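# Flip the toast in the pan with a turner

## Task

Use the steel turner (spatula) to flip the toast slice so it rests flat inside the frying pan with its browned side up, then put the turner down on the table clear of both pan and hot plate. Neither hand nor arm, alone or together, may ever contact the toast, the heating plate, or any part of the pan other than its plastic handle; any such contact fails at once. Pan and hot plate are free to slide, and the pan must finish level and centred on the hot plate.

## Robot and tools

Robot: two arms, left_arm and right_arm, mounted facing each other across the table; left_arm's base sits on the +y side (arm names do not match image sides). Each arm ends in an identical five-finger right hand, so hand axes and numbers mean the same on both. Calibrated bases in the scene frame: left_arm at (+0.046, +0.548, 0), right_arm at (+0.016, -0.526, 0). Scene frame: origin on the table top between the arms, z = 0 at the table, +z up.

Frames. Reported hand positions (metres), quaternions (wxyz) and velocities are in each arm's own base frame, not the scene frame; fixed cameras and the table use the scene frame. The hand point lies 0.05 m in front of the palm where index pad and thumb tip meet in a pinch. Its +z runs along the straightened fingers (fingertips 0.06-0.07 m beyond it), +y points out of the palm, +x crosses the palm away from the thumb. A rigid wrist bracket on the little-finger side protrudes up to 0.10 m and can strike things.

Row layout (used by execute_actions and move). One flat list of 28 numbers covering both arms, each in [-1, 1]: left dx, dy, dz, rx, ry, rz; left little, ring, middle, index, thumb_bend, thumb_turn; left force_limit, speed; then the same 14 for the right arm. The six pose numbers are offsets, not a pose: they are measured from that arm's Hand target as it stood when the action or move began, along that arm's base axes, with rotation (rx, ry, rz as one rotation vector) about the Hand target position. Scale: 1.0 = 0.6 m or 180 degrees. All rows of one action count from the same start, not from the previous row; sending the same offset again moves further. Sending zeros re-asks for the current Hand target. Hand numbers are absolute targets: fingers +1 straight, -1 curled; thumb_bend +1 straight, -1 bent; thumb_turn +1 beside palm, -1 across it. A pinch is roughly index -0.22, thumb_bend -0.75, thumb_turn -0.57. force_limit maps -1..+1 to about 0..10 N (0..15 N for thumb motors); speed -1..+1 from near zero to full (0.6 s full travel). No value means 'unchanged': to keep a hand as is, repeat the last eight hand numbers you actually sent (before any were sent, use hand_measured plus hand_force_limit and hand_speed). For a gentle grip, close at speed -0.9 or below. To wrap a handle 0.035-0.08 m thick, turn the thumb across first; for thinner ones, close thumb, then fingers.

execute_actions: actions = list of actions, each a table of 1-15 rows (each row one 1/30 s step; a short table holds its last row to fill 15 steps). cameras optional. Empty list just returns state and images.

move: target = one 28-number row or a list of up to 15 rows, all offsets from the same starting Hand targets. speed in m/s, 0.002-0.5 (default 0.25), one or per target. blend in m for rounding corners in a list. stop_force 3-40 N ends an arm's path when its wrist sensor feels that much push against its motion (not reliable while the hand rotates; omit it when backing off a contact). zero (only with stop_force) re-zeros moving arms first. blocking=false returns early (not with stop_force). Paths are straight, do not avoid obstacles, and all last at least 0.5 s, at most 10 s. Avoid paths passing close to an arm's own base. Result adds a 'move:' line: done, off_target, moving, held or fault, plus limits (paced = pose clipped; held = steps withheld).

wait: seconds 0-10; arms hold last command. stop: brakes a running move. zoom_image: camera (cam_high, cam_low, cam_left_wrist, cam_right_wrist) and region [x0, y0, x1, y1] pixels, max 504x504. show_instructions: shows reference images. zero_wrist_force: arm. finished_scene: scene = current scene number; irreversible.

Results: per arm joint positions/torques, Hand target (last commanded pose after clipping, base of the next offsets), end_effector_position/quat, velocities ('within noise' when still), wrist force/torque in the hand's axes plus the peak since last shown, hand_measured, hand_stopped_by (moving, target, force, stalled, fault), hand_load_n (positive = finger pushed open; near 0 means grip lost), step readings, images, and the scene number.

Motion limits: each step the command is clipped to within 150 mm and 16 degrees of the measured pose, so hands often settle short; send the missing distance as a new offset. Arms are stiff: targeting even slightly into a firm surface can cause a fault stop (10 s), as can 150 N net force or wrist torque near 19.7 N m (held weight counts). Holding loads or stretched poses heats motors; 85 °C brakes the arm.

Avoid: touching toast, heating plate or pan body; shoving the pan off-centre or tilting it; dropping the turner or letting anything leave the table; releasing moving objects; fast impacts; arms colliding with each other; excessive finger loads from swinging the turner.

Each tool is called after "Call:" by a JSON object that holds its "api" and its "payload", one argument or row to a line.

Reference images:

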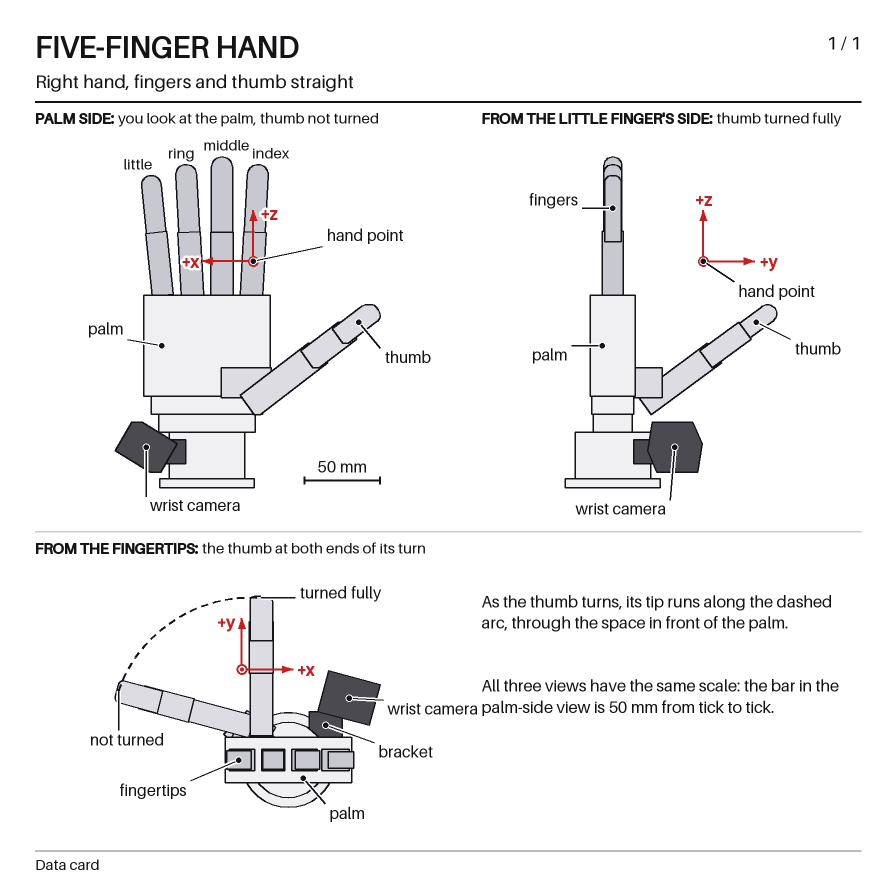

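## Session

Call:
{"api": "wait", "payload": {
  "seconds": 0
}}

Call:
{"api": "zoom_image", "payload": {
  "camera": "cam_high",
  "region": [395, 220, 555, 380]
}}

Scene clock: 0.00 s.
left_arm: end_effector_position=(+0.0647, +0.2775, +0.4847) hand_measured=(+1.000, +1.000, +1.000, +1.000, +1.000, +1.000) hand_load_n=(+0.0, +0.0, +0.0, +0.0, +0.0, +0.0) hand_stopped_by=(target, target, target, target, target, target) hand_force_limit=0.00 hand_speed=-0.80 end_effector_quat_wxyz=(-0.001, -0.425, +0.905, -0.006) | right_arm: end_effector_position=(+0.2693, -0.1321, +0.4835) hand_measured=(+1.000, +1.000, +1.000, +1.000, +1.000, +1.000) hand_load_n=(+0.0, +0.0, +0.0, +0.0, +0.0, +0.0) hand_stopped_by=(target, target, target, target, target, target) hand_force_limit=0.00 hand_speed=-0.80 end_effector_quat_wxyz=(+0.018, +0.446, +0.895, +0.002)
Joint positions: left_arm=[0.579 -1.727 1.326 1.976 1.583 -1.871] | right_arm=[-1.216 -1.72 1.324 1.942 1.544 -1.862]
Joint velocities: within noise
Joint torques (N m): no reading
Motor temperatures (°C): left_arm=[34 31 32 36 34 41] | right_arm=[31 29 27 37 29 38]
Wrist force (N): no reading
Wrist torque (N m): no reading
Wrist force, peak (N): no reading
Hand target: left_arm +0.0648, +0.2775, +0.4847; -0.001, -0.425, +0.905, -0.006 | right_arm +0.2693, -0.1321, +0.4835; +0.018, +0.446, +0.895, +0.002
camera_calibration:
cam_left_wrist: T_world_to_cam=[[-0.900449, 0.434898, 0.00742818, -0.0637468], [0.372032, 0.761215, 0.531171, -0.497381], [0.225351, 0.481056, -0.847232, 0.374174], [0, 0, 0, 1]] pos_world=[0.0433208, 0.226339, 0.58168]
cam_right_wrist: T_world_to_cam=[[0.643652, 0.765318, -0.000505404, -0.062538], [0.642122, -0.539681, 0.544448, -0.502371], [0.416403, -0.350759, -0.838794, 0.360555], [0, 0, 0, 1]] pos_world=[0.2127, -0.0967905, 0.575915]

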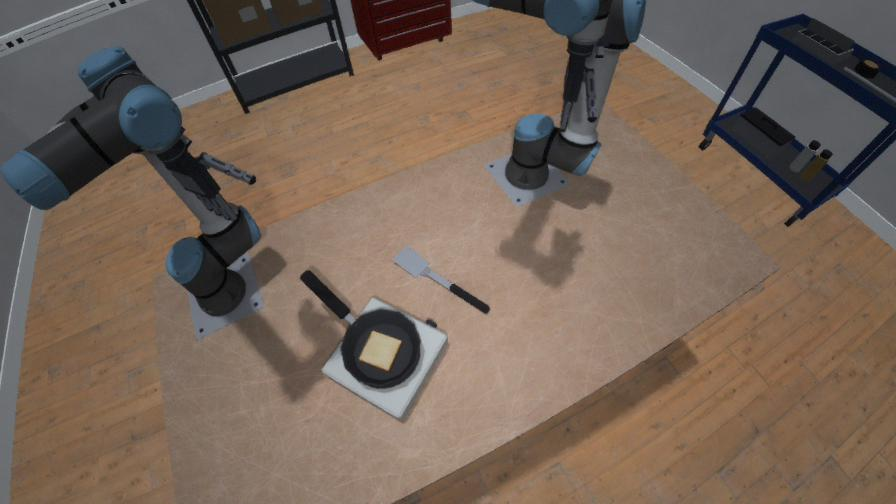

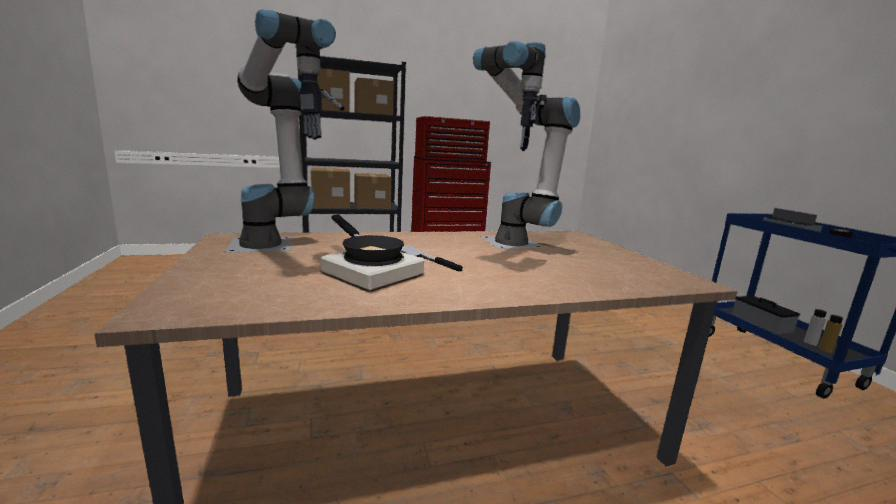

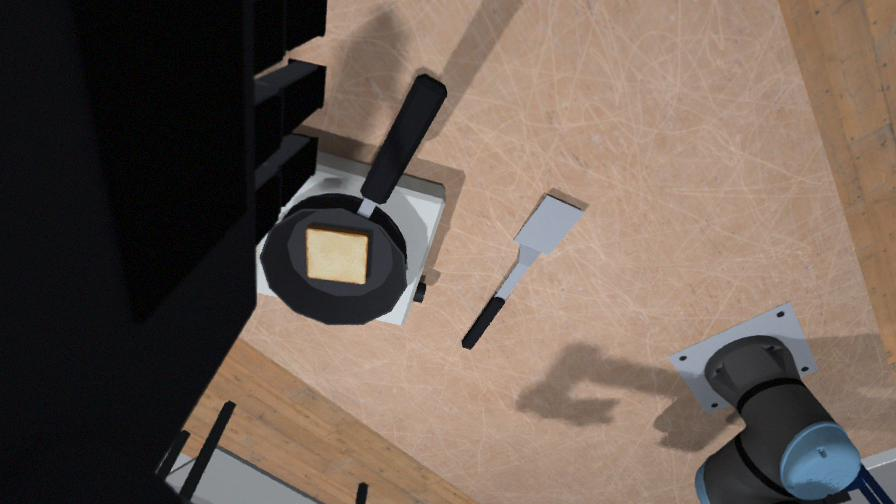

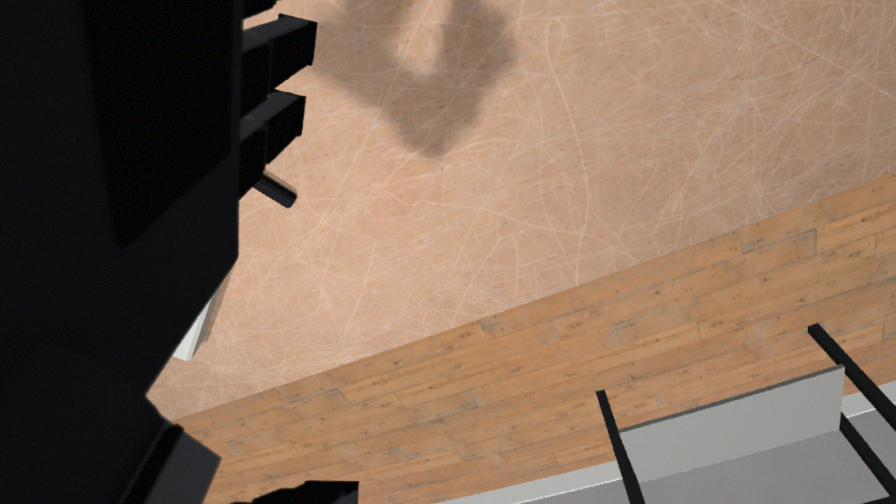

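Scaled by 3.150 from the camera's 896x504 image, which has a finer 1280x720 frame.

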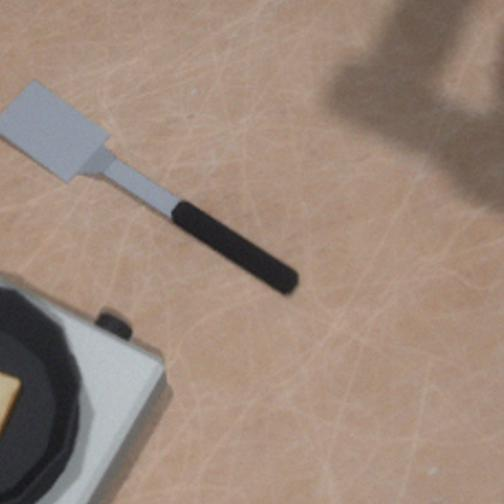

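Call:
{"api": "zoom_image", "payload": {
  "camera": "cam_low",
  "region": [310, 205, 470, 295]
}}

Call:
{"api": "zoom_image", "payload": {
  "camera": "cam_high",
  "region": [295, 260, 455, 420]
}}

Call:
{"api": "zoom_image", "payload": {
  "camera": "cam_high",
  "region": [385, 235, 505, 335]
}}

Scaled by 3.150 from the camera's 896x504 image, which has a finer 1280x720 frame.

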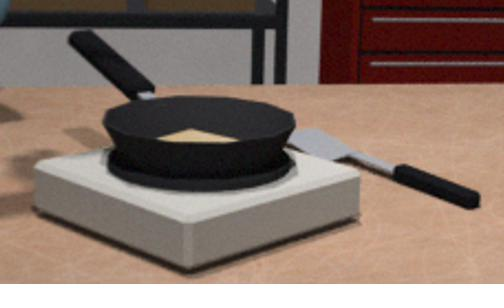

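Scaled by 3.150 from the camera's 896x504 image, which has a finer 1280x720 frame.

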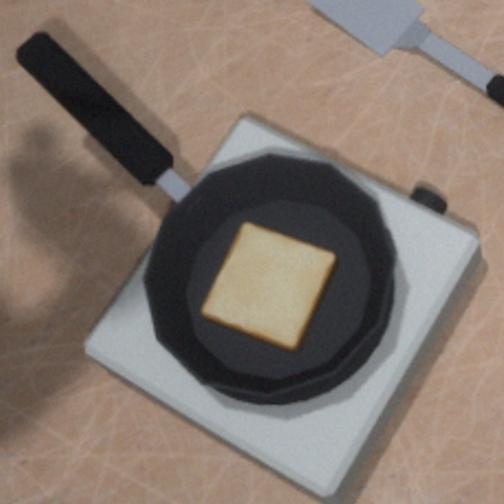

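Scaled by 4.200 from the camera's 896x504 image, which has a finer 1280x720 frame.

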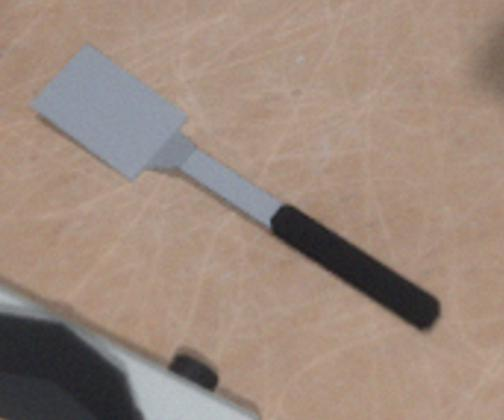

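Call:
{"api": "move", "payload": {
  "target": [0,0,0,0,0,0,1,1,1,1,1,1,0,-0.8,0.3,-0.2,-0.05,-0.2073,-0.1328,0.4159,-1,0.06,0.06,0.06,0.3,-1,0,-0.3],
  "speed": 0.35,
  "cameras": ["cam_high","cam_low"]
}}

Scene clock: 29.53 s.
left_arm: end_effector_position=(+0.0647, +0.2775, +0.4847) hand_measured=(+1.000, +1.000, +1.000, +1.000, +1.000, +1.000) hand_load_n=(+0.0, +0.0, +0.0, +0.0, +0.0, +0.0) hand_stopped_by=(target, target, target, target, target, target) hand_force_limit=0.00 hand_speed=-0.80 end_effector_quat_wxyz=(-0.001, -0.425, +0.905, -0.006) | right_arm: end_effector_position=(+0.4493, -0.2521, +0.4536) hand_measured=(-1.000, +0.060, +0.060, +0.060, +0.300, -1.000) hand_load_n=(+0.0, +0.0, +0.0, +0.0, +0.0, +0.0) hand_stopped_by=(target, target, target, target, target, target) hand_force_limit=0.00 hand_speed=-0.30 end_effector_quat_wxyz=(+0.313, -0.212, +0.910, -0.168)
Joint positions: left_arm=[0.579 -1.727 1.326 1.976 1.583 -1.871] | right_arm=[-1.114 -1.367 1.047 1.361 1.048 -2.998]
Joint velocities: within noise
Joint torques (N m): left_arm=[-2.38 -10.54 -18.93 3.02 0.05 0.27] | right_arm=[-4.06 -30.13 -18.48 3.96 -1.67 -1.16]
Motor temperatures (°C): left_arm=[34 31 32 36 34 41] | right_arm=[31 29 27 37 29 38]
Wrist force (N): left_arm=[0.0 0.3 0.0] | right_arm=[0.4 -0.3 -0.7]
Wrist torque (N m): left_arm=[0.03 0.01 0.00] | right_arm=[0.16 -0.09 0.25]
Wrist force, peak (N): left_arm=[0.2 0.6 0.3] | right_arm=[0.5 -0.4 -1.0]
Hand target: left_arm +0.0648, +0.2775, +0.4847; -0.001, -0.425, +0.905, -0.006 | right_arm +0.4493, -0.2521, +0.4535; +0.313, -0.212, +0.910, -0.168
Off the commanded pose: left_arm 0.000 m, 0 deg | right_arm 0.000 m, 0 deg.
move: done
Images, in order (width x height): cam_high 896x504, cam_low 896x504.

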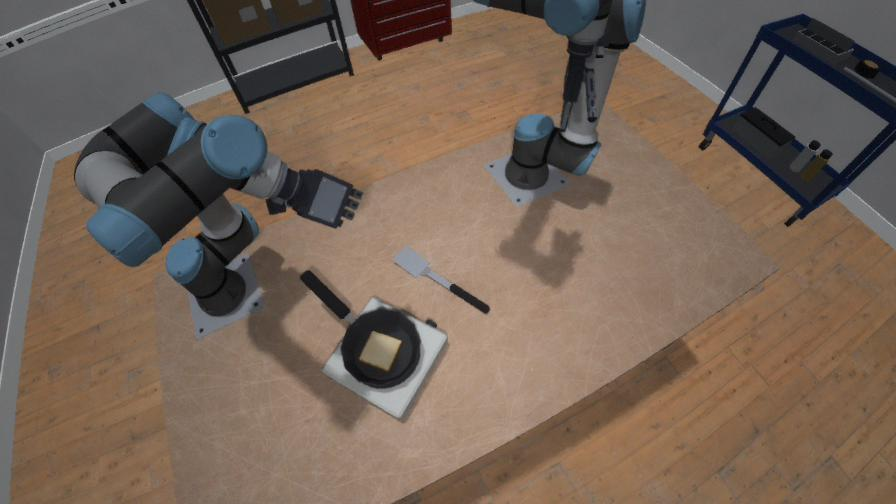

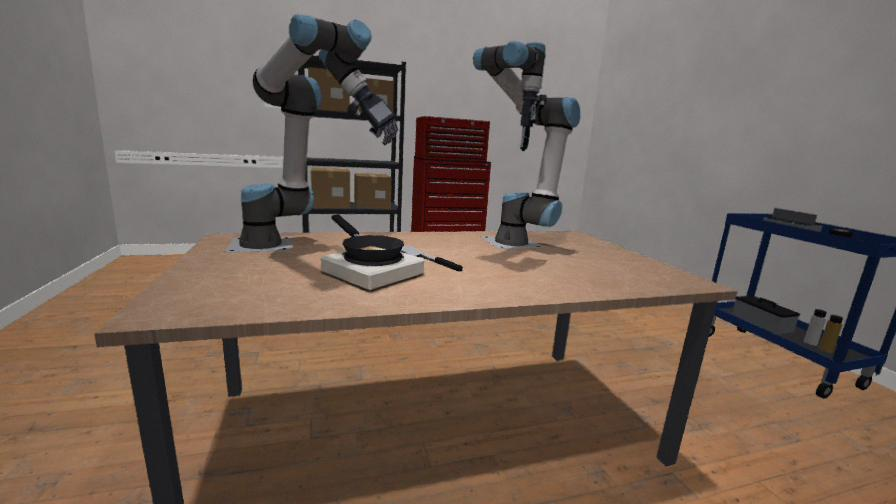

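Call:
{"api": "move", "payload": {
  "target": [0,0,0,0,0,0,1,1,1,1,1,1,0,-0.8,0.311,-0.207,-0.28,-0.2073,-0.1328,0.4159,-1,0.06,0.06,0.06,0.3,-1,0,-0.3],
  "speed": 0.35,
  "cameras": ["cam_high","cam_low","cam_left_wrist"]
}}

Scene clock: 32.97 s.
left_arm: end_effector_position=(+0.0647, +0.2775, +0.4847) hand_measured=(+1.000, +1.000, +1.000, +1.000, +1.000, +1.000) hand_load_n=(+0.0, +0.0, +0.0, +0.0, +0.0, +0.0) hand_stopped_by=(target, target, target, target, target, target) hand_force_limit=0.00 hand_speed=-0.80 end_effector_quat_wxyz=(-0.001, -0.425, +0.905, -0.006) | right_arm: end_effector_position=(+0.6348, -0.3752, +0.2850) hand_measured=(-1.000, +0.060, +0.060, +0.060, +0.300, -1.000) hand_load_n=(+0.0, +0.0, +0.0, -0.5, +0.0, +0.0) hand_stopped_by=(target, target, target, target, target, target) hand_force_limit=0.00 hand_speed=-0.30 end_effector_quat_wxyz=(-0.431, +0.732, -0.433, +0.300) end_effector_velocity=(+0.000, +0.000, -0.001) end_effector_angular_velocity=(-0.001, -0.002, +0.003)
Joint positions: left_arm=[0.579 -1.727 1.326 1.976 1.583 -1.871] | right_arm=[-0.999 -0.416 0.035 1.674 0.484 -4.475]
Joint velocities: left_arm=[within noise] | right_arm=[0 0.002 0 0 -0.002 -0.005]
Joint torques (N m): left_arm=[-5.05 -9.02 -19.25 2.79 0.17 0.27] | right_arm=[1.03 -57.41 -24.06 5.96 -3.92 -1.27]
Motor temperatures (°C): left_arm=[33 31 32 36 34 41] | right_arm=[31 29 27 37 29 38]
Wrist force (N): left_arm=[0.3 0.2 0.0] | right_arm=[1.2 -0.3 -0.6]
Wrist torque (N m): left_arm=[0.03 -0.05 0.03] | right_arm=[0.23 -0.13 0.25]
Wrist force, peak (N): left_arm=[0.2 0.7 0.1] | right_arm=[0.6 0.0 -1.8]
Hand target: left_arm +0.0648, +0.2775, +0.4847; -0.001, -0.425, +0.905, -0.006 | right_arm +0.6359, -0.3763, +0.2855; -0.436, +0.754, -0.426, +0.245
Off the commanded pose: left_arm 0.000 m, 0 deg | right_arm 0.002 m, 7 deg.
elbow stopped short (right arm): the move would have taken joint 3 (elbow) straighter than the controller allows.
move: off_target (right_arm)
camera_calibration:
cam_left_wrist: T_world_to_cam=[[-0.900449, 0.434898, 0.00742835, -0.063747], [0.372033, 0.761215, 0.531171, -0.497381], [0.22535, 0.481056, -0.847232, 0.374174], [0, 0, 0, 1]] pos_world=[0.0433208, 0.226339, 0.58168]
Images, in order (width x height): cam_high 896x504, cam_low 896x504, cam_left_wrist 896x504.

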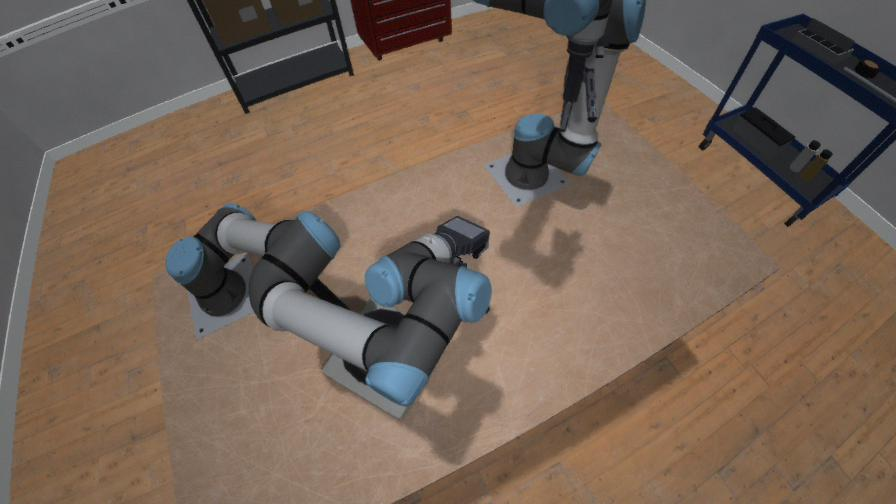

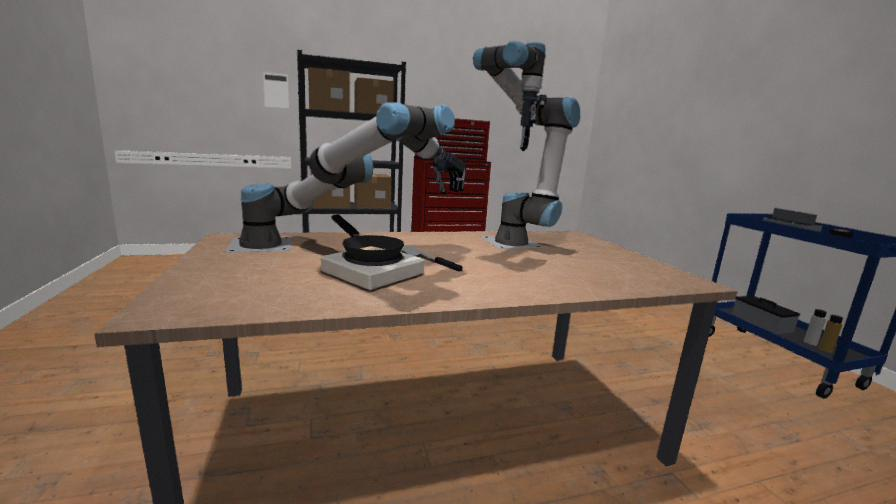

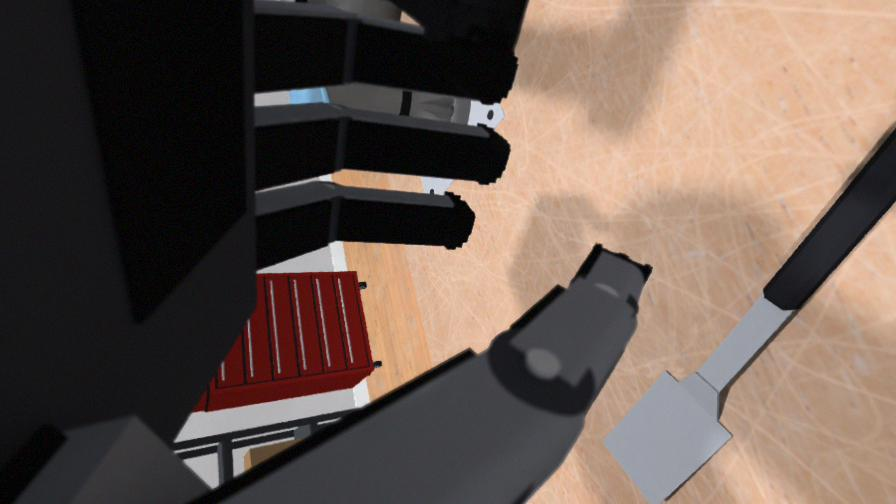

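Call:
{"api": "move", "payload": {
  "target": [0,0,0,0,0,0,1,1,1,1,1,1,0,-0.8,-0.311,0.207,0.28,0.2073,0.1328,-0.4159,-1,0.06,0.06,0.06,0.3,-1,0,-0.3],
  "speed": 0.35,
  "cameras": []
}}

Call:
{"api": "move", "payload": {
  "target": [0,0,0,0,0,0,1,1,1,1,1,1,0,-0.8,0.2557,-0.0333,-0.339,0.2073,0.1328,-0.4159,1,1,1,1,1,1,0,-0.3],
  "speed": 0.35,
  "cameras": ["cam_high","cam_low"]
}}

Scene clock: 44.53 s.
left_arm: end_effector_position=(+0.0647, +0.2775, +0.4847) hand_measured=(+1.000, +1.000, +1.000, +1.000, +1.000, +1.000) hand_load_n=(+0.0, +0.0, +0.0, +0.0, +0.0, +0.0) hand_stopped_by=(target, target, target, target, target, target) hand_force_limit=0.00 hand_speed=-0.80 end_effector_quat_wxyz=(-0.001, -0.425, +0.905, -0.006) | right_arm: end_effector_position=(+0.4493, -0.2522, +0.4535) hand_measured=(-1.000, +0.060, +0.060, +0.060, +0.300, -1.000) hand_load_n=(+0.0, +0.0, +0.0, +0.0, +0.0, -0.5) hand_stopped_by=(target, target, target, target, target, target) hand_force_limit=0.00 hand_speed=-0.30 end_effector_quat_wxyz=(+0.313, -0.212, +0.910, -0.168)
Joint positions: left_arm=[0.579 -1.727 1.326 1.976 1.583 -1.871] | right_arm=[-1.114 -1.367 1.047 1.361 1.048 -2.999]
Joint velocities: within noise
Joint torques (N m): left_arm=[-7.32 -9.62 -15.83 2.51 0.45 0.62] | right_arm=[8.45 -32.15 -25.29 1.52 -0.9 1.49]
Motor temperatures (°C): left_arm=[33 31 32 36 34 41] | right_arm=[31 29 27 37 29 38]
Wrist force (N): left_arm=[-0.2 0.2 0.2] | right_arm=[0.5 -0.5 -0.9]
Wrist torque (N m): left_arm=[0.02 0.02 0.00] | right_arm=[0.13 -0.09 0.24]
Wrist force, peak (N): left_arm=[0.3 0.6 0.0] | right_arm=[0.3 0.0 -1.8]
Hand target: left_arm +0.0648, +0.2775, +0.4847; -0.001, -0.425, +0.905, -0.006 | right_arm +0.4493, -0.2521, +0.4535; +0.313, -0.212, +0.910, -0.168
Off the commanded pose: left_arm 0.000 m, 0 deg | right_arm 0.000 m, 0 deg.
move: done
No camera images: "cameras" was empty.

Scene clock: 47.23 s.
left_arm: end_effector_position=(+0.0647, +0.2775, +0.4847) hand_measured=(+1.000, +1.000, +1.000, +1.000, +1.000, +1.000) hand_load_n=(+0.0, +0.0, +0.0, +0.0, +0.0, +0.0) hand_stopped_by=(target, target, target, target, target, target) hand_force_limit=0.00 hand_speed=-0.80 end_effector_quat_wxyz=(-0.001, -0.425, +0.905, -0.006) | right_arm: end_effector_position=(+0.6027, -0.2720, +0.2502) hand_measured=(+1.000, +1.000, +1.000, +1.000, +1.000, +1.000) hand_load_n=(+0.0, +0.0, -0.5, +0.0, +0.0, +0.0) hand_stopped_by=(target, target, target, target, target, target) hand_force_limit=0.00 hand_speed=-0.30 end_effector_quat_wxyz=(+0.018, +0.446, +0.895, +0.002)
Joint positions: left_arm=[0.579 -1.727 1.326 1.976 1.583 -1.871] | right_arm=[-0.713 -0.816 0.742 1.612 1.559 -1.36]
Joint velocities: within noise
Joint torques (N m): left_arm=[-7.43 -8.47 -15.35 2.15 0.45 0.58] | right_arm=[-8.16 -51.35 -20.63 1.13 0.33 1.53]
Motor temperatures (°C): left_arm=[33 31 32 36 34 41] | right_arm=[31 29 27 37 29 38]
Wrist force (N): left_arm=[0.2 0.2 -0.1] | right_arm=[0.6 0.2 -0.7]
Wrist torque (N m): left_arm=[0.03 -0.04 0.02] | right_arm=[0.16 -0.06 0.07]
Wrist force, peak (N): left_arm=[0.4 0.6 0.2] | right_arm=[0.6 -0.7 -1.3]
Hand target: left_arm +0.0648, +0.2775, +0.4847; -0.001, -0.425, +0.905, -0.006 | right_arm +0.6027, -0.2721, +0.2501; +0.018, +0.446, +0.895, +0.002
Off the commanded pose: left_arm 0.000 m, 0 deg | right_arm 0.000 m, 0 deg.
move: done
Images, in order (width x height): cam_high 896x504, cam_low 896x504.

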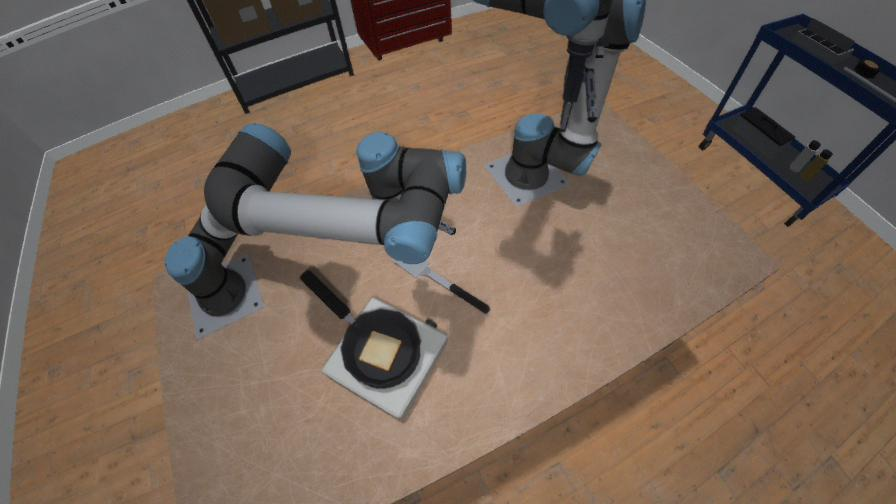

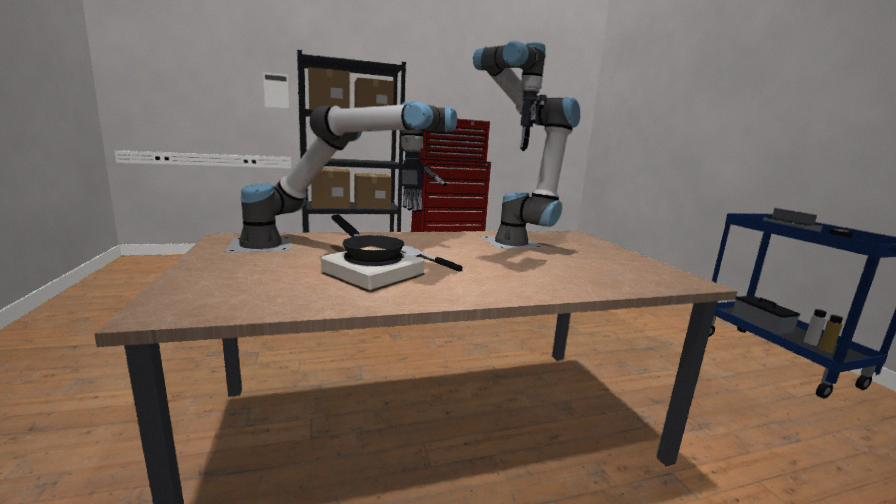

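Call:
{"api": "move", "payload": {
  "target": [0,0,0,0,0,0,1,1,1,1,1,1,0,-0.8,0,0,-0.25,0,0,0,1,1,1,1,1,1,0,-0.3],
  "speed": 0.25,
  "cameras": ["cam_high","cam_low","cam_left_wrist"]
}}

Call:
{"api": "zoom_image", "payload": {
  "camera": "cam_low",
  "region": [360, 180, 480, 280]
}}

Call:
{"api": "zoom_image", "payload": {
  "camera": "cam_high",
  "region": [385, 215, 505, 335]
}}

Scene clock: 49.47 s.
left_arm: end_effector_position=(+0.0647, +0.2775, +0.4847) hand_measured=(+1.000, +1.000, +1.000, +1.000, +1.000, +1.000) hand_load_n=(+0.0, +0.0, +0.0, +0.0, +0.0, +0.0) hand_stopped_by=(target, target, target, target, target, target) hand_force_limit=0.00 hand_speed=-0.80 end_effector_quat_wxyz=(-0.001, -0.425, +0.905, -0.006) | right_arm: end_effector_position=(+0.6027, -0.2721, +0.1002) hand_measured=(+1.000, +1.000, +1.000, +1.000, +1.000, +1.000) hand_load_n=(+0.0, +0.0, +0.0, +0.0, +0.0, +0.0) hand_stopped_by=(target, target, target, target, target, target) hand_force_limit=0.00 hand_speed=-0.30 end_effector_quat_wxyz=(+0.018, +0.446, +0.895, +0.002)
Joint positions: left_arm=[0.579 -1.727 1.326 1.976 1.583 -1.871] | right_arm=[-0.713 -0.771 1.047 1.26 1.559 -1.36]
Joint velocities: within noise
Joint torques (N m): left_arm=[-8.09 -8.73 -12.49 1.97 0.66 0.82] | right_arm=[-8.11 -53.51 -16.03 1.91 -0.57 1.5]
Motor temperatures (°C): left_arm=[33 31 32 36 34 41] | right_arm=[31 29 27 37 29 38]
Wrist force (N): left_arm=[0.2 0.4 0.2] | right_arm=[0.5 0.0 -0.6]
Wrist torque (N m): left_arm=[0.05 -0.04 0.02] | right_arm=[0.12 -0.01 0.06]
Wrist force, peak (N): left_arm=[0.3 0.5 0.0] | right_arm=[0.4 0.3 -2.5]
Hand target: left_arm +0.0648, +0.2775, +0.4847; -0.001, -0.425, +0.905, -0.006 | right_arm +0.6027, -0.2721, +0.1001; +0.018, +0.446, +0.895, +0.002
Off the commanded pose: left_arm 0.000 m, 0 deg | right_arm 0.000 m, 0 deg.
move: done
camera_calibration:
cam_left_wrist: T_world_to_cam=[[-0.900449, 0.434897, 0.00742896, -0.063747], [0.372033, 0.761216, 0.53117, -0.497381], [0.225349, 0.481056, -0.847233, 0.374174], [0, 0, 0, 1]] pos_world=[0.0433213, 0.226339, 0.58168]
Images, in order (width x height): cam_high 896x504, cam_low 896x504, cam_left_wrist 896x504.

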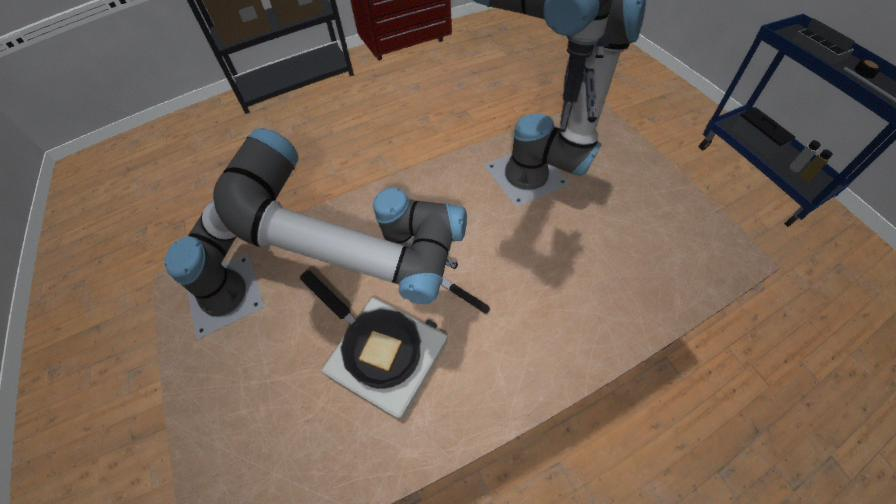

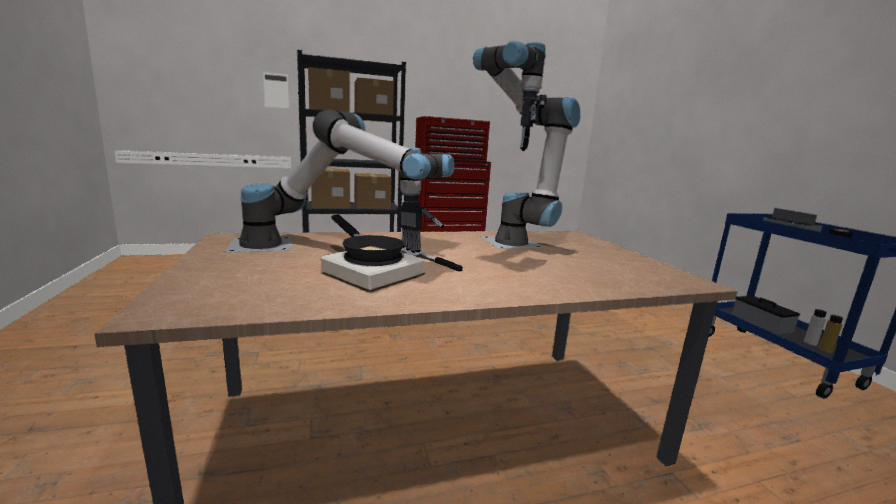

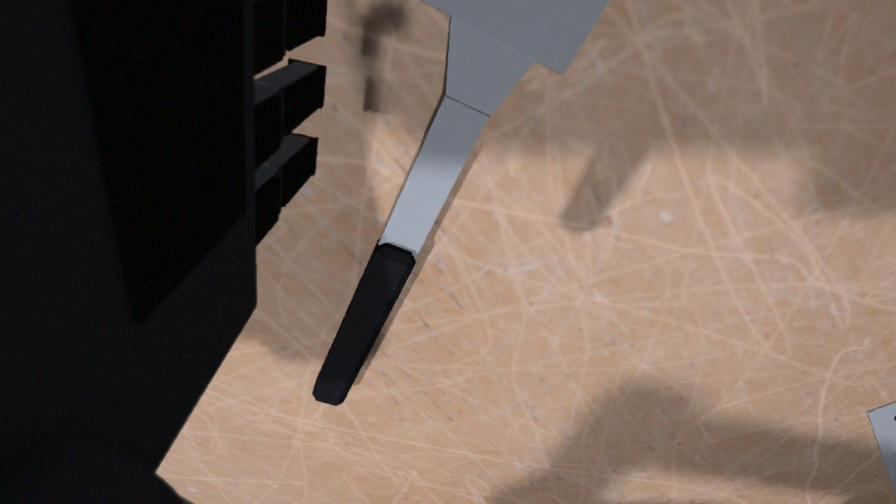

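Scaled by 4.200 from the camera's 896x504 image, which has a finer 1280x720 frame.

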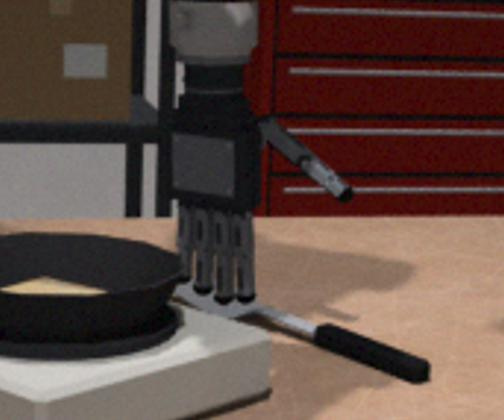

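Scaled by 4.200 from the camera's 896x504 image, which has a finer 1280x720 frame.

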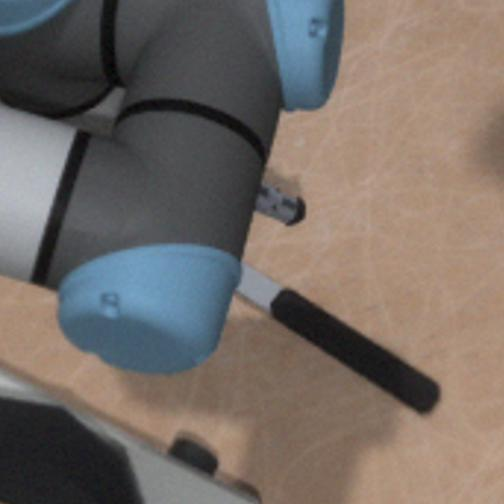

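Call:
{"api": "move", "payload": {
  "target": [0,0,0,0,0,0,1,1,1,1,1,1,0,-0.8,0,0,-0.08,0,0,0,1,1,1,1,1,1,0,-0.3],
  "speed": 0.02,
  "stop_force": 3,
  "cameras": ["cam_left_wrist"]
}}

Call:
{"api": "zoom_image", "payload": {
  "camera": "cam_left_wrist",
  "region": [200, 0, 700, 420]
}}

Scene clock: 52.97 s.
left_arm: end_effector_position=(+0.0648, +0.2775, +0.4847) hand_measured=(+1.000, +1.000, +1.000, +1.000, +1.000, +1.000) hand_load_n=(+0.0, +0.0, +0.5, +0.0, +0.0, +0.0) hand_stopped_by=(target, target, target, target, target, target) hand_force_limit=0.00 hand_speed=-0.80 end_effector_quat_wxyz=(-0.001, -0.425, +0.905, -0.006) | right_arm: end_effector_position=(+0.6027, -0.2721, +0.0711) hand_measured=(+1.000, +1.000, +1.000, +1.000, +1.000, +1.000) hand_load_n=(+0.0, +0.0, +0.0, +0.0, +0.0, +0.0) hand_stopped_by=(target, target, target, target, target, target) hand_force_limit=0.00 hand_speed=-0.30 end_effector_quat_wxyz=(+0.018, +0.446, +0.895, +0.002)
Joint positions: left_arm=[0.579 -1.727 1.326 1.976 1.583 -1.871] | right_arm=[-0.713 -0.747 1.082 1.202 1.559 -1.36]
Joint velocities: within noise
Joint torques (N m): left_arm=[-11.11 -8.93 -13.09 1.87 0.74 0.79] | right_arm=[-8.46 -59.96 -28.52 6.15 0.63 1.21]
Motor temperatures (°C): left_arm=[33 31 32 36 34 41] | right_arm=[31 29 27 37 29 38]
Wrist force (N): left_arm=[0.1 0.1 0.3] | right_arm=[0.1 0.0 -4.3]
Wrist torque (N m): left_arm=[0.00 -0.02 0.01] | right_arm=[0.36 0.07 0.06]
Wrist force, peak (N): left_arm=[0.4 0.5 -0.1] | right_arm=[-1.1 0.0 -25.4]
Hand target: left_arm +0.0648, +0.2775, +0.4847; -0.001, -0.425, +0.905, -0.006 | right_arm +0.6027, -0.2721, +0.0711; +0.018, +0.446, +0.895, +0.002 (not the last commanded pose)
Off the commanded pose: left_arm 0.000 m, 0 deg | right_arm 0.019 m, 0 deg.
move: contact (right_arm)
camera_calibration:
cam_left_wrist: T_world_to_cam=[[-0.900449, 0.434899, 0.00742895, -0.0637469], [0.372034, 0.761215, 0.53117, -0.497381], [0.22535, 0.481055, -0.847233, 0.374174], [0, 0, 0, 1]] pos_world=[0.0433217, 0.226339, 0.58168]
Images, in order (width x height): cam_left_wrist 896x504.

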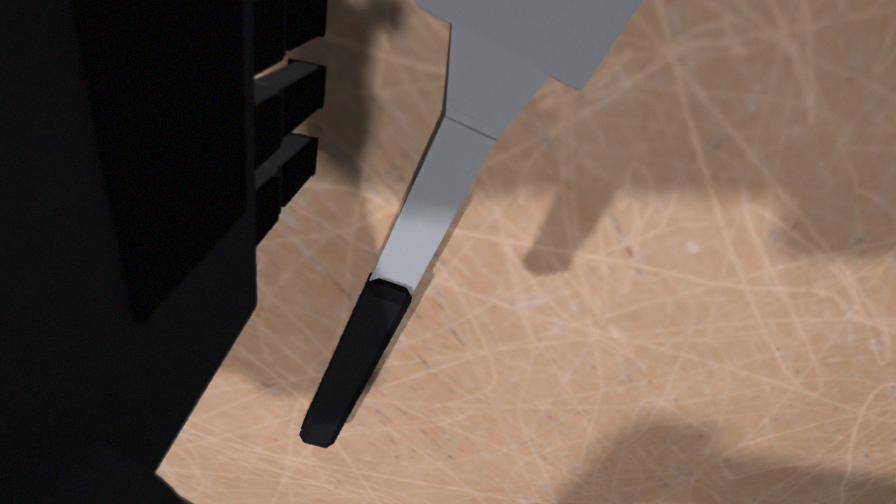

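Scaled by 1.008 from the camera's 896x504 image, which has a finer 1280x720 frame.

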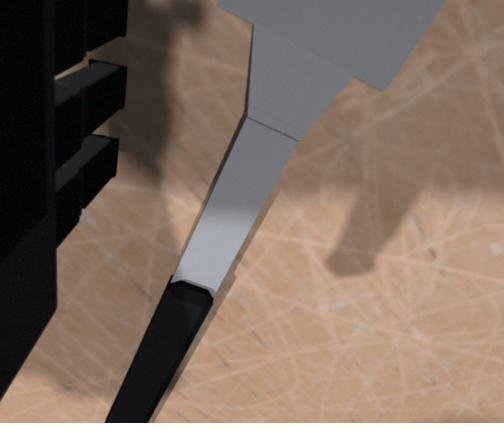

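Call:
{"api": "move", "payload": {
  "target": [
    [0,0,0,0,0,0,1,1,1,1,1,1,0,-0.8,0,0,0.0083,0,0,0,1,1,1,1,1,1,0,-0.3],
    [0,0,0,0,0,0,1,1,1,1,1,1,0,-0.8,0.2,-0.008,0.0083,0,0,0,1,1,1,1,1,1,0,-0.3]
  ],
  "speed": 0.08,
  "cameras": ["cam_high","cam_low","cam_left_wrist"]
}}

Scene clock: 56.57 s.
left_arm: end_effector_position=(+0.0647, +0.2775, +0.4847) hand_measured=(+1.000, +1.000, +1.000, +1.000, +1.000, +1.000) hand_load_n=(+0.0, +0.0, +0.0, +0.0, +0.0, +0.0) hand_stopped_by=(target, target, target, target, target, target) hand_force_limit=0.00 hand_speed=-0.80 end_effector_quat_wxyz=(-0.001, -0.425, +0.905, -0.006) | right_arm: end_effector_position=(+0.7227, -0.2768, +0.0761) hand_measured=(+1.000, +1.000, +1.000, +1.000, +1.000, +1.000) hand_load_n=(+0.0, +0.0, +0.0, +0.0, +0.0, +0.0) hand_stopped_by=(target, target, target, target, target, target) hand_force_limit=0.00 hand_speed=-0.30 end_effector_quat_wxyz=(+0.018, +0.446, +0.895, +0.002) end_effector_velocity=(+0.000, +0.000, +0.000) end_effector_angular_velocity=(-0.001, -0.002, +0.000)
Joint positions: left_arm=[0.579 -1.727 1.326 1.976 1.583 -1.871] | right_arm=[-0.604 -0.316 0.233 1.62 1.562 -1.251]
Joint velocities: left_arm=[within noise] | right_arm=[0 -0.002 0.005 -0.005 0 0]
Joint torques (N m): left_arm=[-9.63 -9.51 -10.85 1.67 0.71 0.74] | right_arm=[-8.13 -73.59 -14.92 0.63 0.22 -0.84]
Motor temperatures (°C): left_arm=[33 31 32 36 34 41] | right_arm=[31 29 27 37 29 38]
Wrist force (N): left_arm=[0.1 0.3 -0.2] | right_arm=[0.5 -0.2 -0.4]
Wrist torque (N m): left_arm=[0.06 -0.01 0.02] | right_arm=[0.03 -0.04 0.01]
Wrist force, peak (N): left_arm=[0.1 0.6 0.5] | right_arm=[0.3 0.0 -5.2]
Hand target: left_arm +0.0648, +0.2775, +0.4847; -0.001, -0.425, +0.905, -0.006 | right_arm +0.7227, -0.2769, +0.0761; +0.018, +0.446, +0.895, +0.002
Off the commanded pose: left_arm 0.000 m, 0 deg | right_arm 0.000 m, 0 deg.
move: done
camera_calibration:
cam_left_wrist: T_world_to_cam=[[-0.900449, 0.434899, 0.00742964, -0.0637474], [0.372035, 0.761216, 0.531169, -0.497381], [0.225349, 0.481055, -0.847233, 0.374174], [0, 0, 0, 1]] pos_world=[0.0433217, 0.226339, 0.58168]
Images, in order (width x height): cam_high 896x504, cam_low 896x504, cam_left_wrist 896x504.

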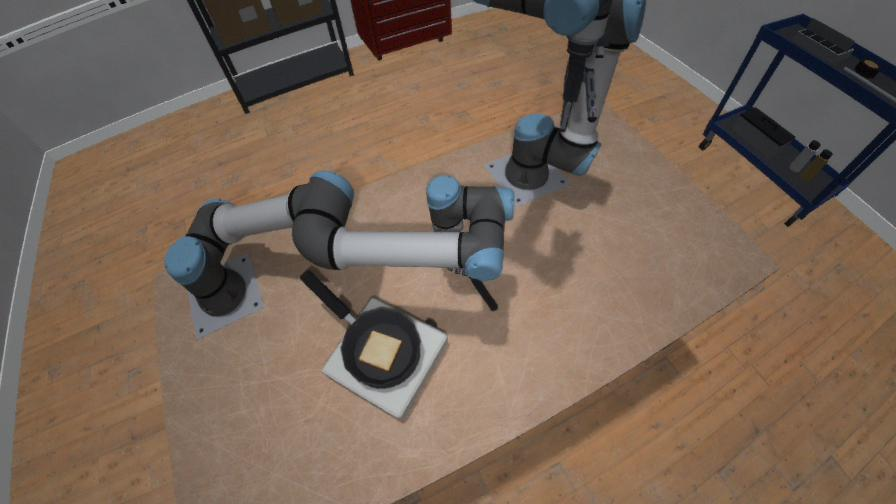

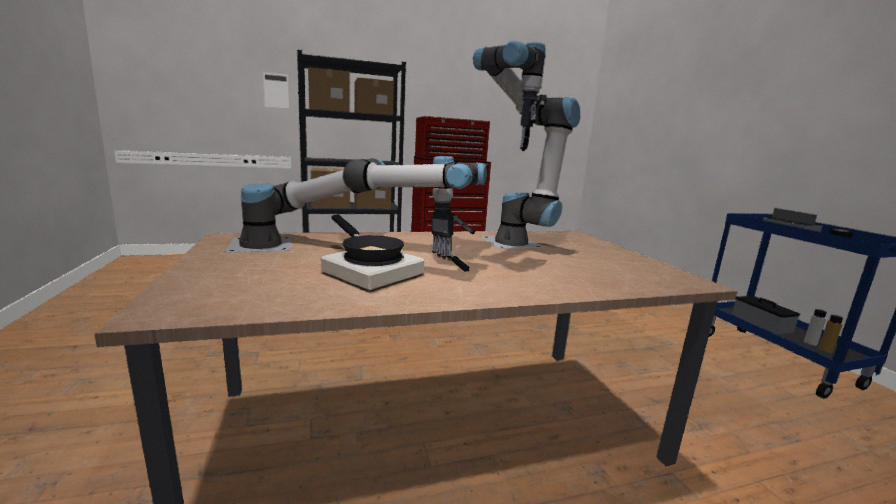

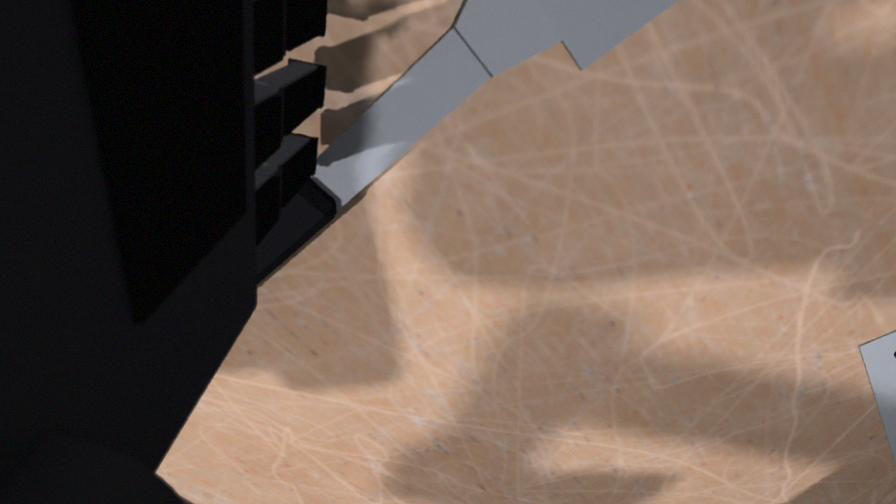

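Call:
{"api": "move", "payload": {
  "target": [
    [0,0,0,0,0,0,1,1,1,1,1,1,0,-0.8,-0.02,0,0.0,0,0,0,1,1,1,1,1,1,0,-0.3],
    [0,0,0,0,0,0,1,1,1,1,1,1,0,-0.8,-0.15,0.03,0.35,0,0,0,1,1,1,1,1,1,0,-0.3],
    [0,0,0,0,0,0,1,1,1,1,1,1,0,-0.8,-0.5,0.03,0.45,0,0,0,1,1,1,1,1,1,0,-0.3]
  ],
  "speed": 0.25,
  "blend": 0.01,
  "cameras": ["cam_high","cam_low","cam_left_wrist"]
}}

Call:
{"api": "zoom_image", "payload": {
  "camera": "cam_high",
  "region": [385, 215, 505, 335]
}}

Scene clock: 62.23 s.
left_arm: end_effector_position=(+0.0648, +0.2775, +0.4847) hand_measured=(+1.000, +1.000, +1.000, +1.000, +1.000, +1.000) hand_load_n=(+0.0, +0.0, +0.0, +0.0, +0.0, +0.0) hand_stopped_by=(target, target, target, target, target, target) hand_force_limit=0.00 hand_speed=-0.80 end_effector_quat_wxyz=(-0.001, -0.425, +0.905, -0.006) | right_arm: end_effector_position=(+0.4228, -0.2589, +0.3461) hand_measured=(+1.000, +1.000, +1.000, +1.000, +1.000, +1.000) hand_load_n=(+0.0, +0.0, +0.0, +0.0, +0.0, +0.0) hand_stopped_by=(target, target, target, target, target, target) hand_force_limit=0.00 hand_speed=-0.30 end_effector_quat_wxyz=(+0.018, +0.446, +0.895, +0.002)
Joint positions: left_arm=[0.579 -1.727 1.326 1.976 1.583 -1.871] | right_arm=[-0.964 -1.269 1.195 1.614 1.551 -1.61]
Joint velocities: within noise
Joint torques (N m): left_arm=[-10.35 -9.16 -11.75 1.53 0.87 1.11] | right_arm=[-6.13 -42.16 -17.02 5.54 0.69 -1.3]
Motor temperatures (°C): left_arm=[33 31 32 36 34 41] | right_arm=[31 29 27 37 29 38]
Wrist force (N): left_arm=[0.2 0.4 0.4] | right_arm=[0.3 0.4 -0.5]
Wrist torque (N m): left_arm=[0.04 -0.04 0.02] | right_arm=[0.08 -0.02 0.04]
Wrist force, peak (N): left_arm=[0.3 0.7 0.2] | right_arm=[-0.4 1.2 -2.1]
Hand target: left_arm +0.0648, +0.2775, +0.4847; -0.001, -0.425, +0.905, -0.006 | right_arm +0.4227, -0.2589, +0.3461; +0.018, +0.446, +0.895, +0.002
Off the commanded pose: left_arm 0.000 m, 0 deg | right_arm 0.000 m, 0 deg.
move: done; blend cut to 0.006 m at target 1
camera_calibration:
cam_left_wrist: T_world_to_cam=[[-0.900449, 0.434899, 0.00742937, -0.0637471], [0.372035, 0.761215, 0.53117, -0.497381], [0.22535, 0.481055, -0.847233, 0.374174], [0, 0, 0, 1]] pos_world=[0.0433218, 0.226339, 0.58168]
Images, in order (width x height): cam_high 896x504, cam_low 896x504, cam_left_wrist 896x504.

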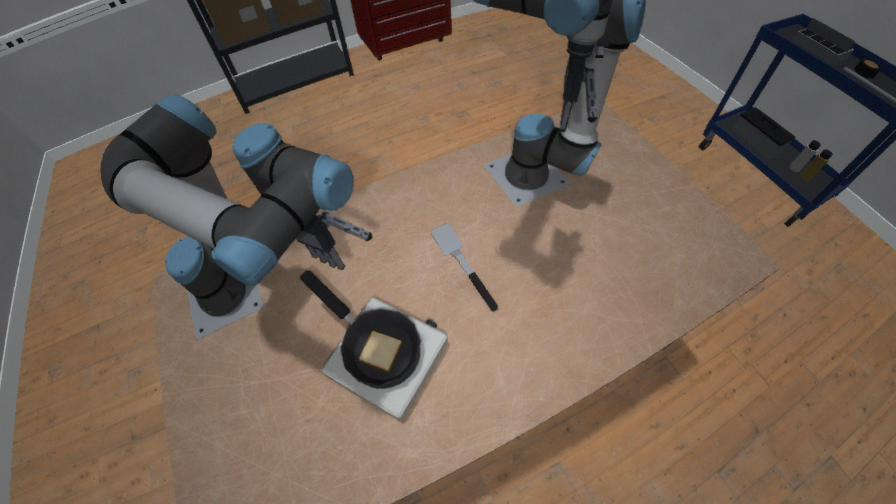

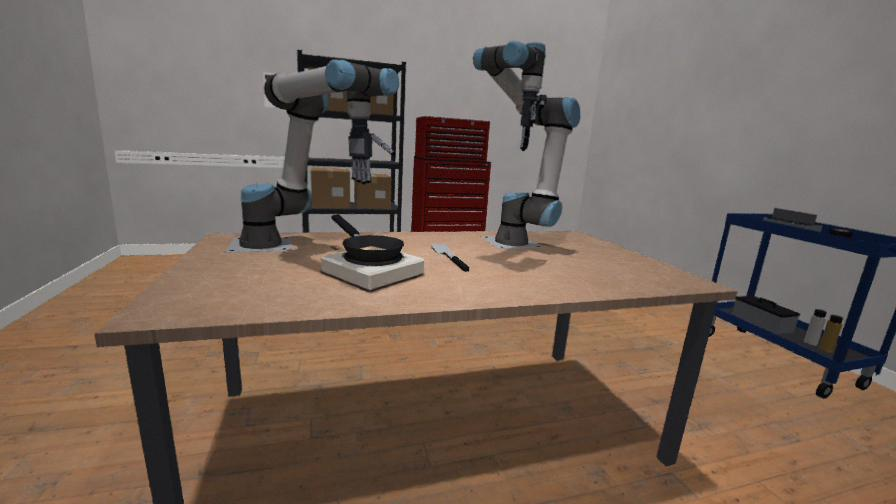

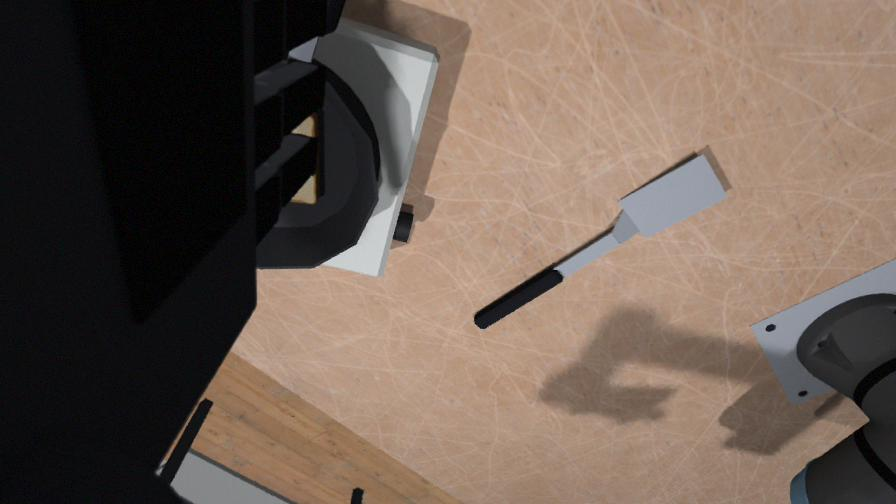

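Scaled by 4.200 from the camera's 896x504 image, which has a finer 1280x720 frame.

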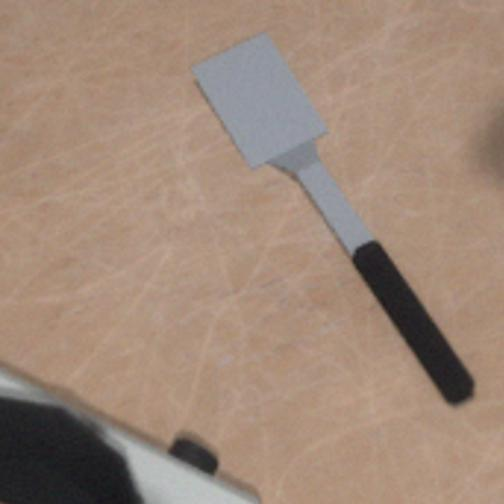

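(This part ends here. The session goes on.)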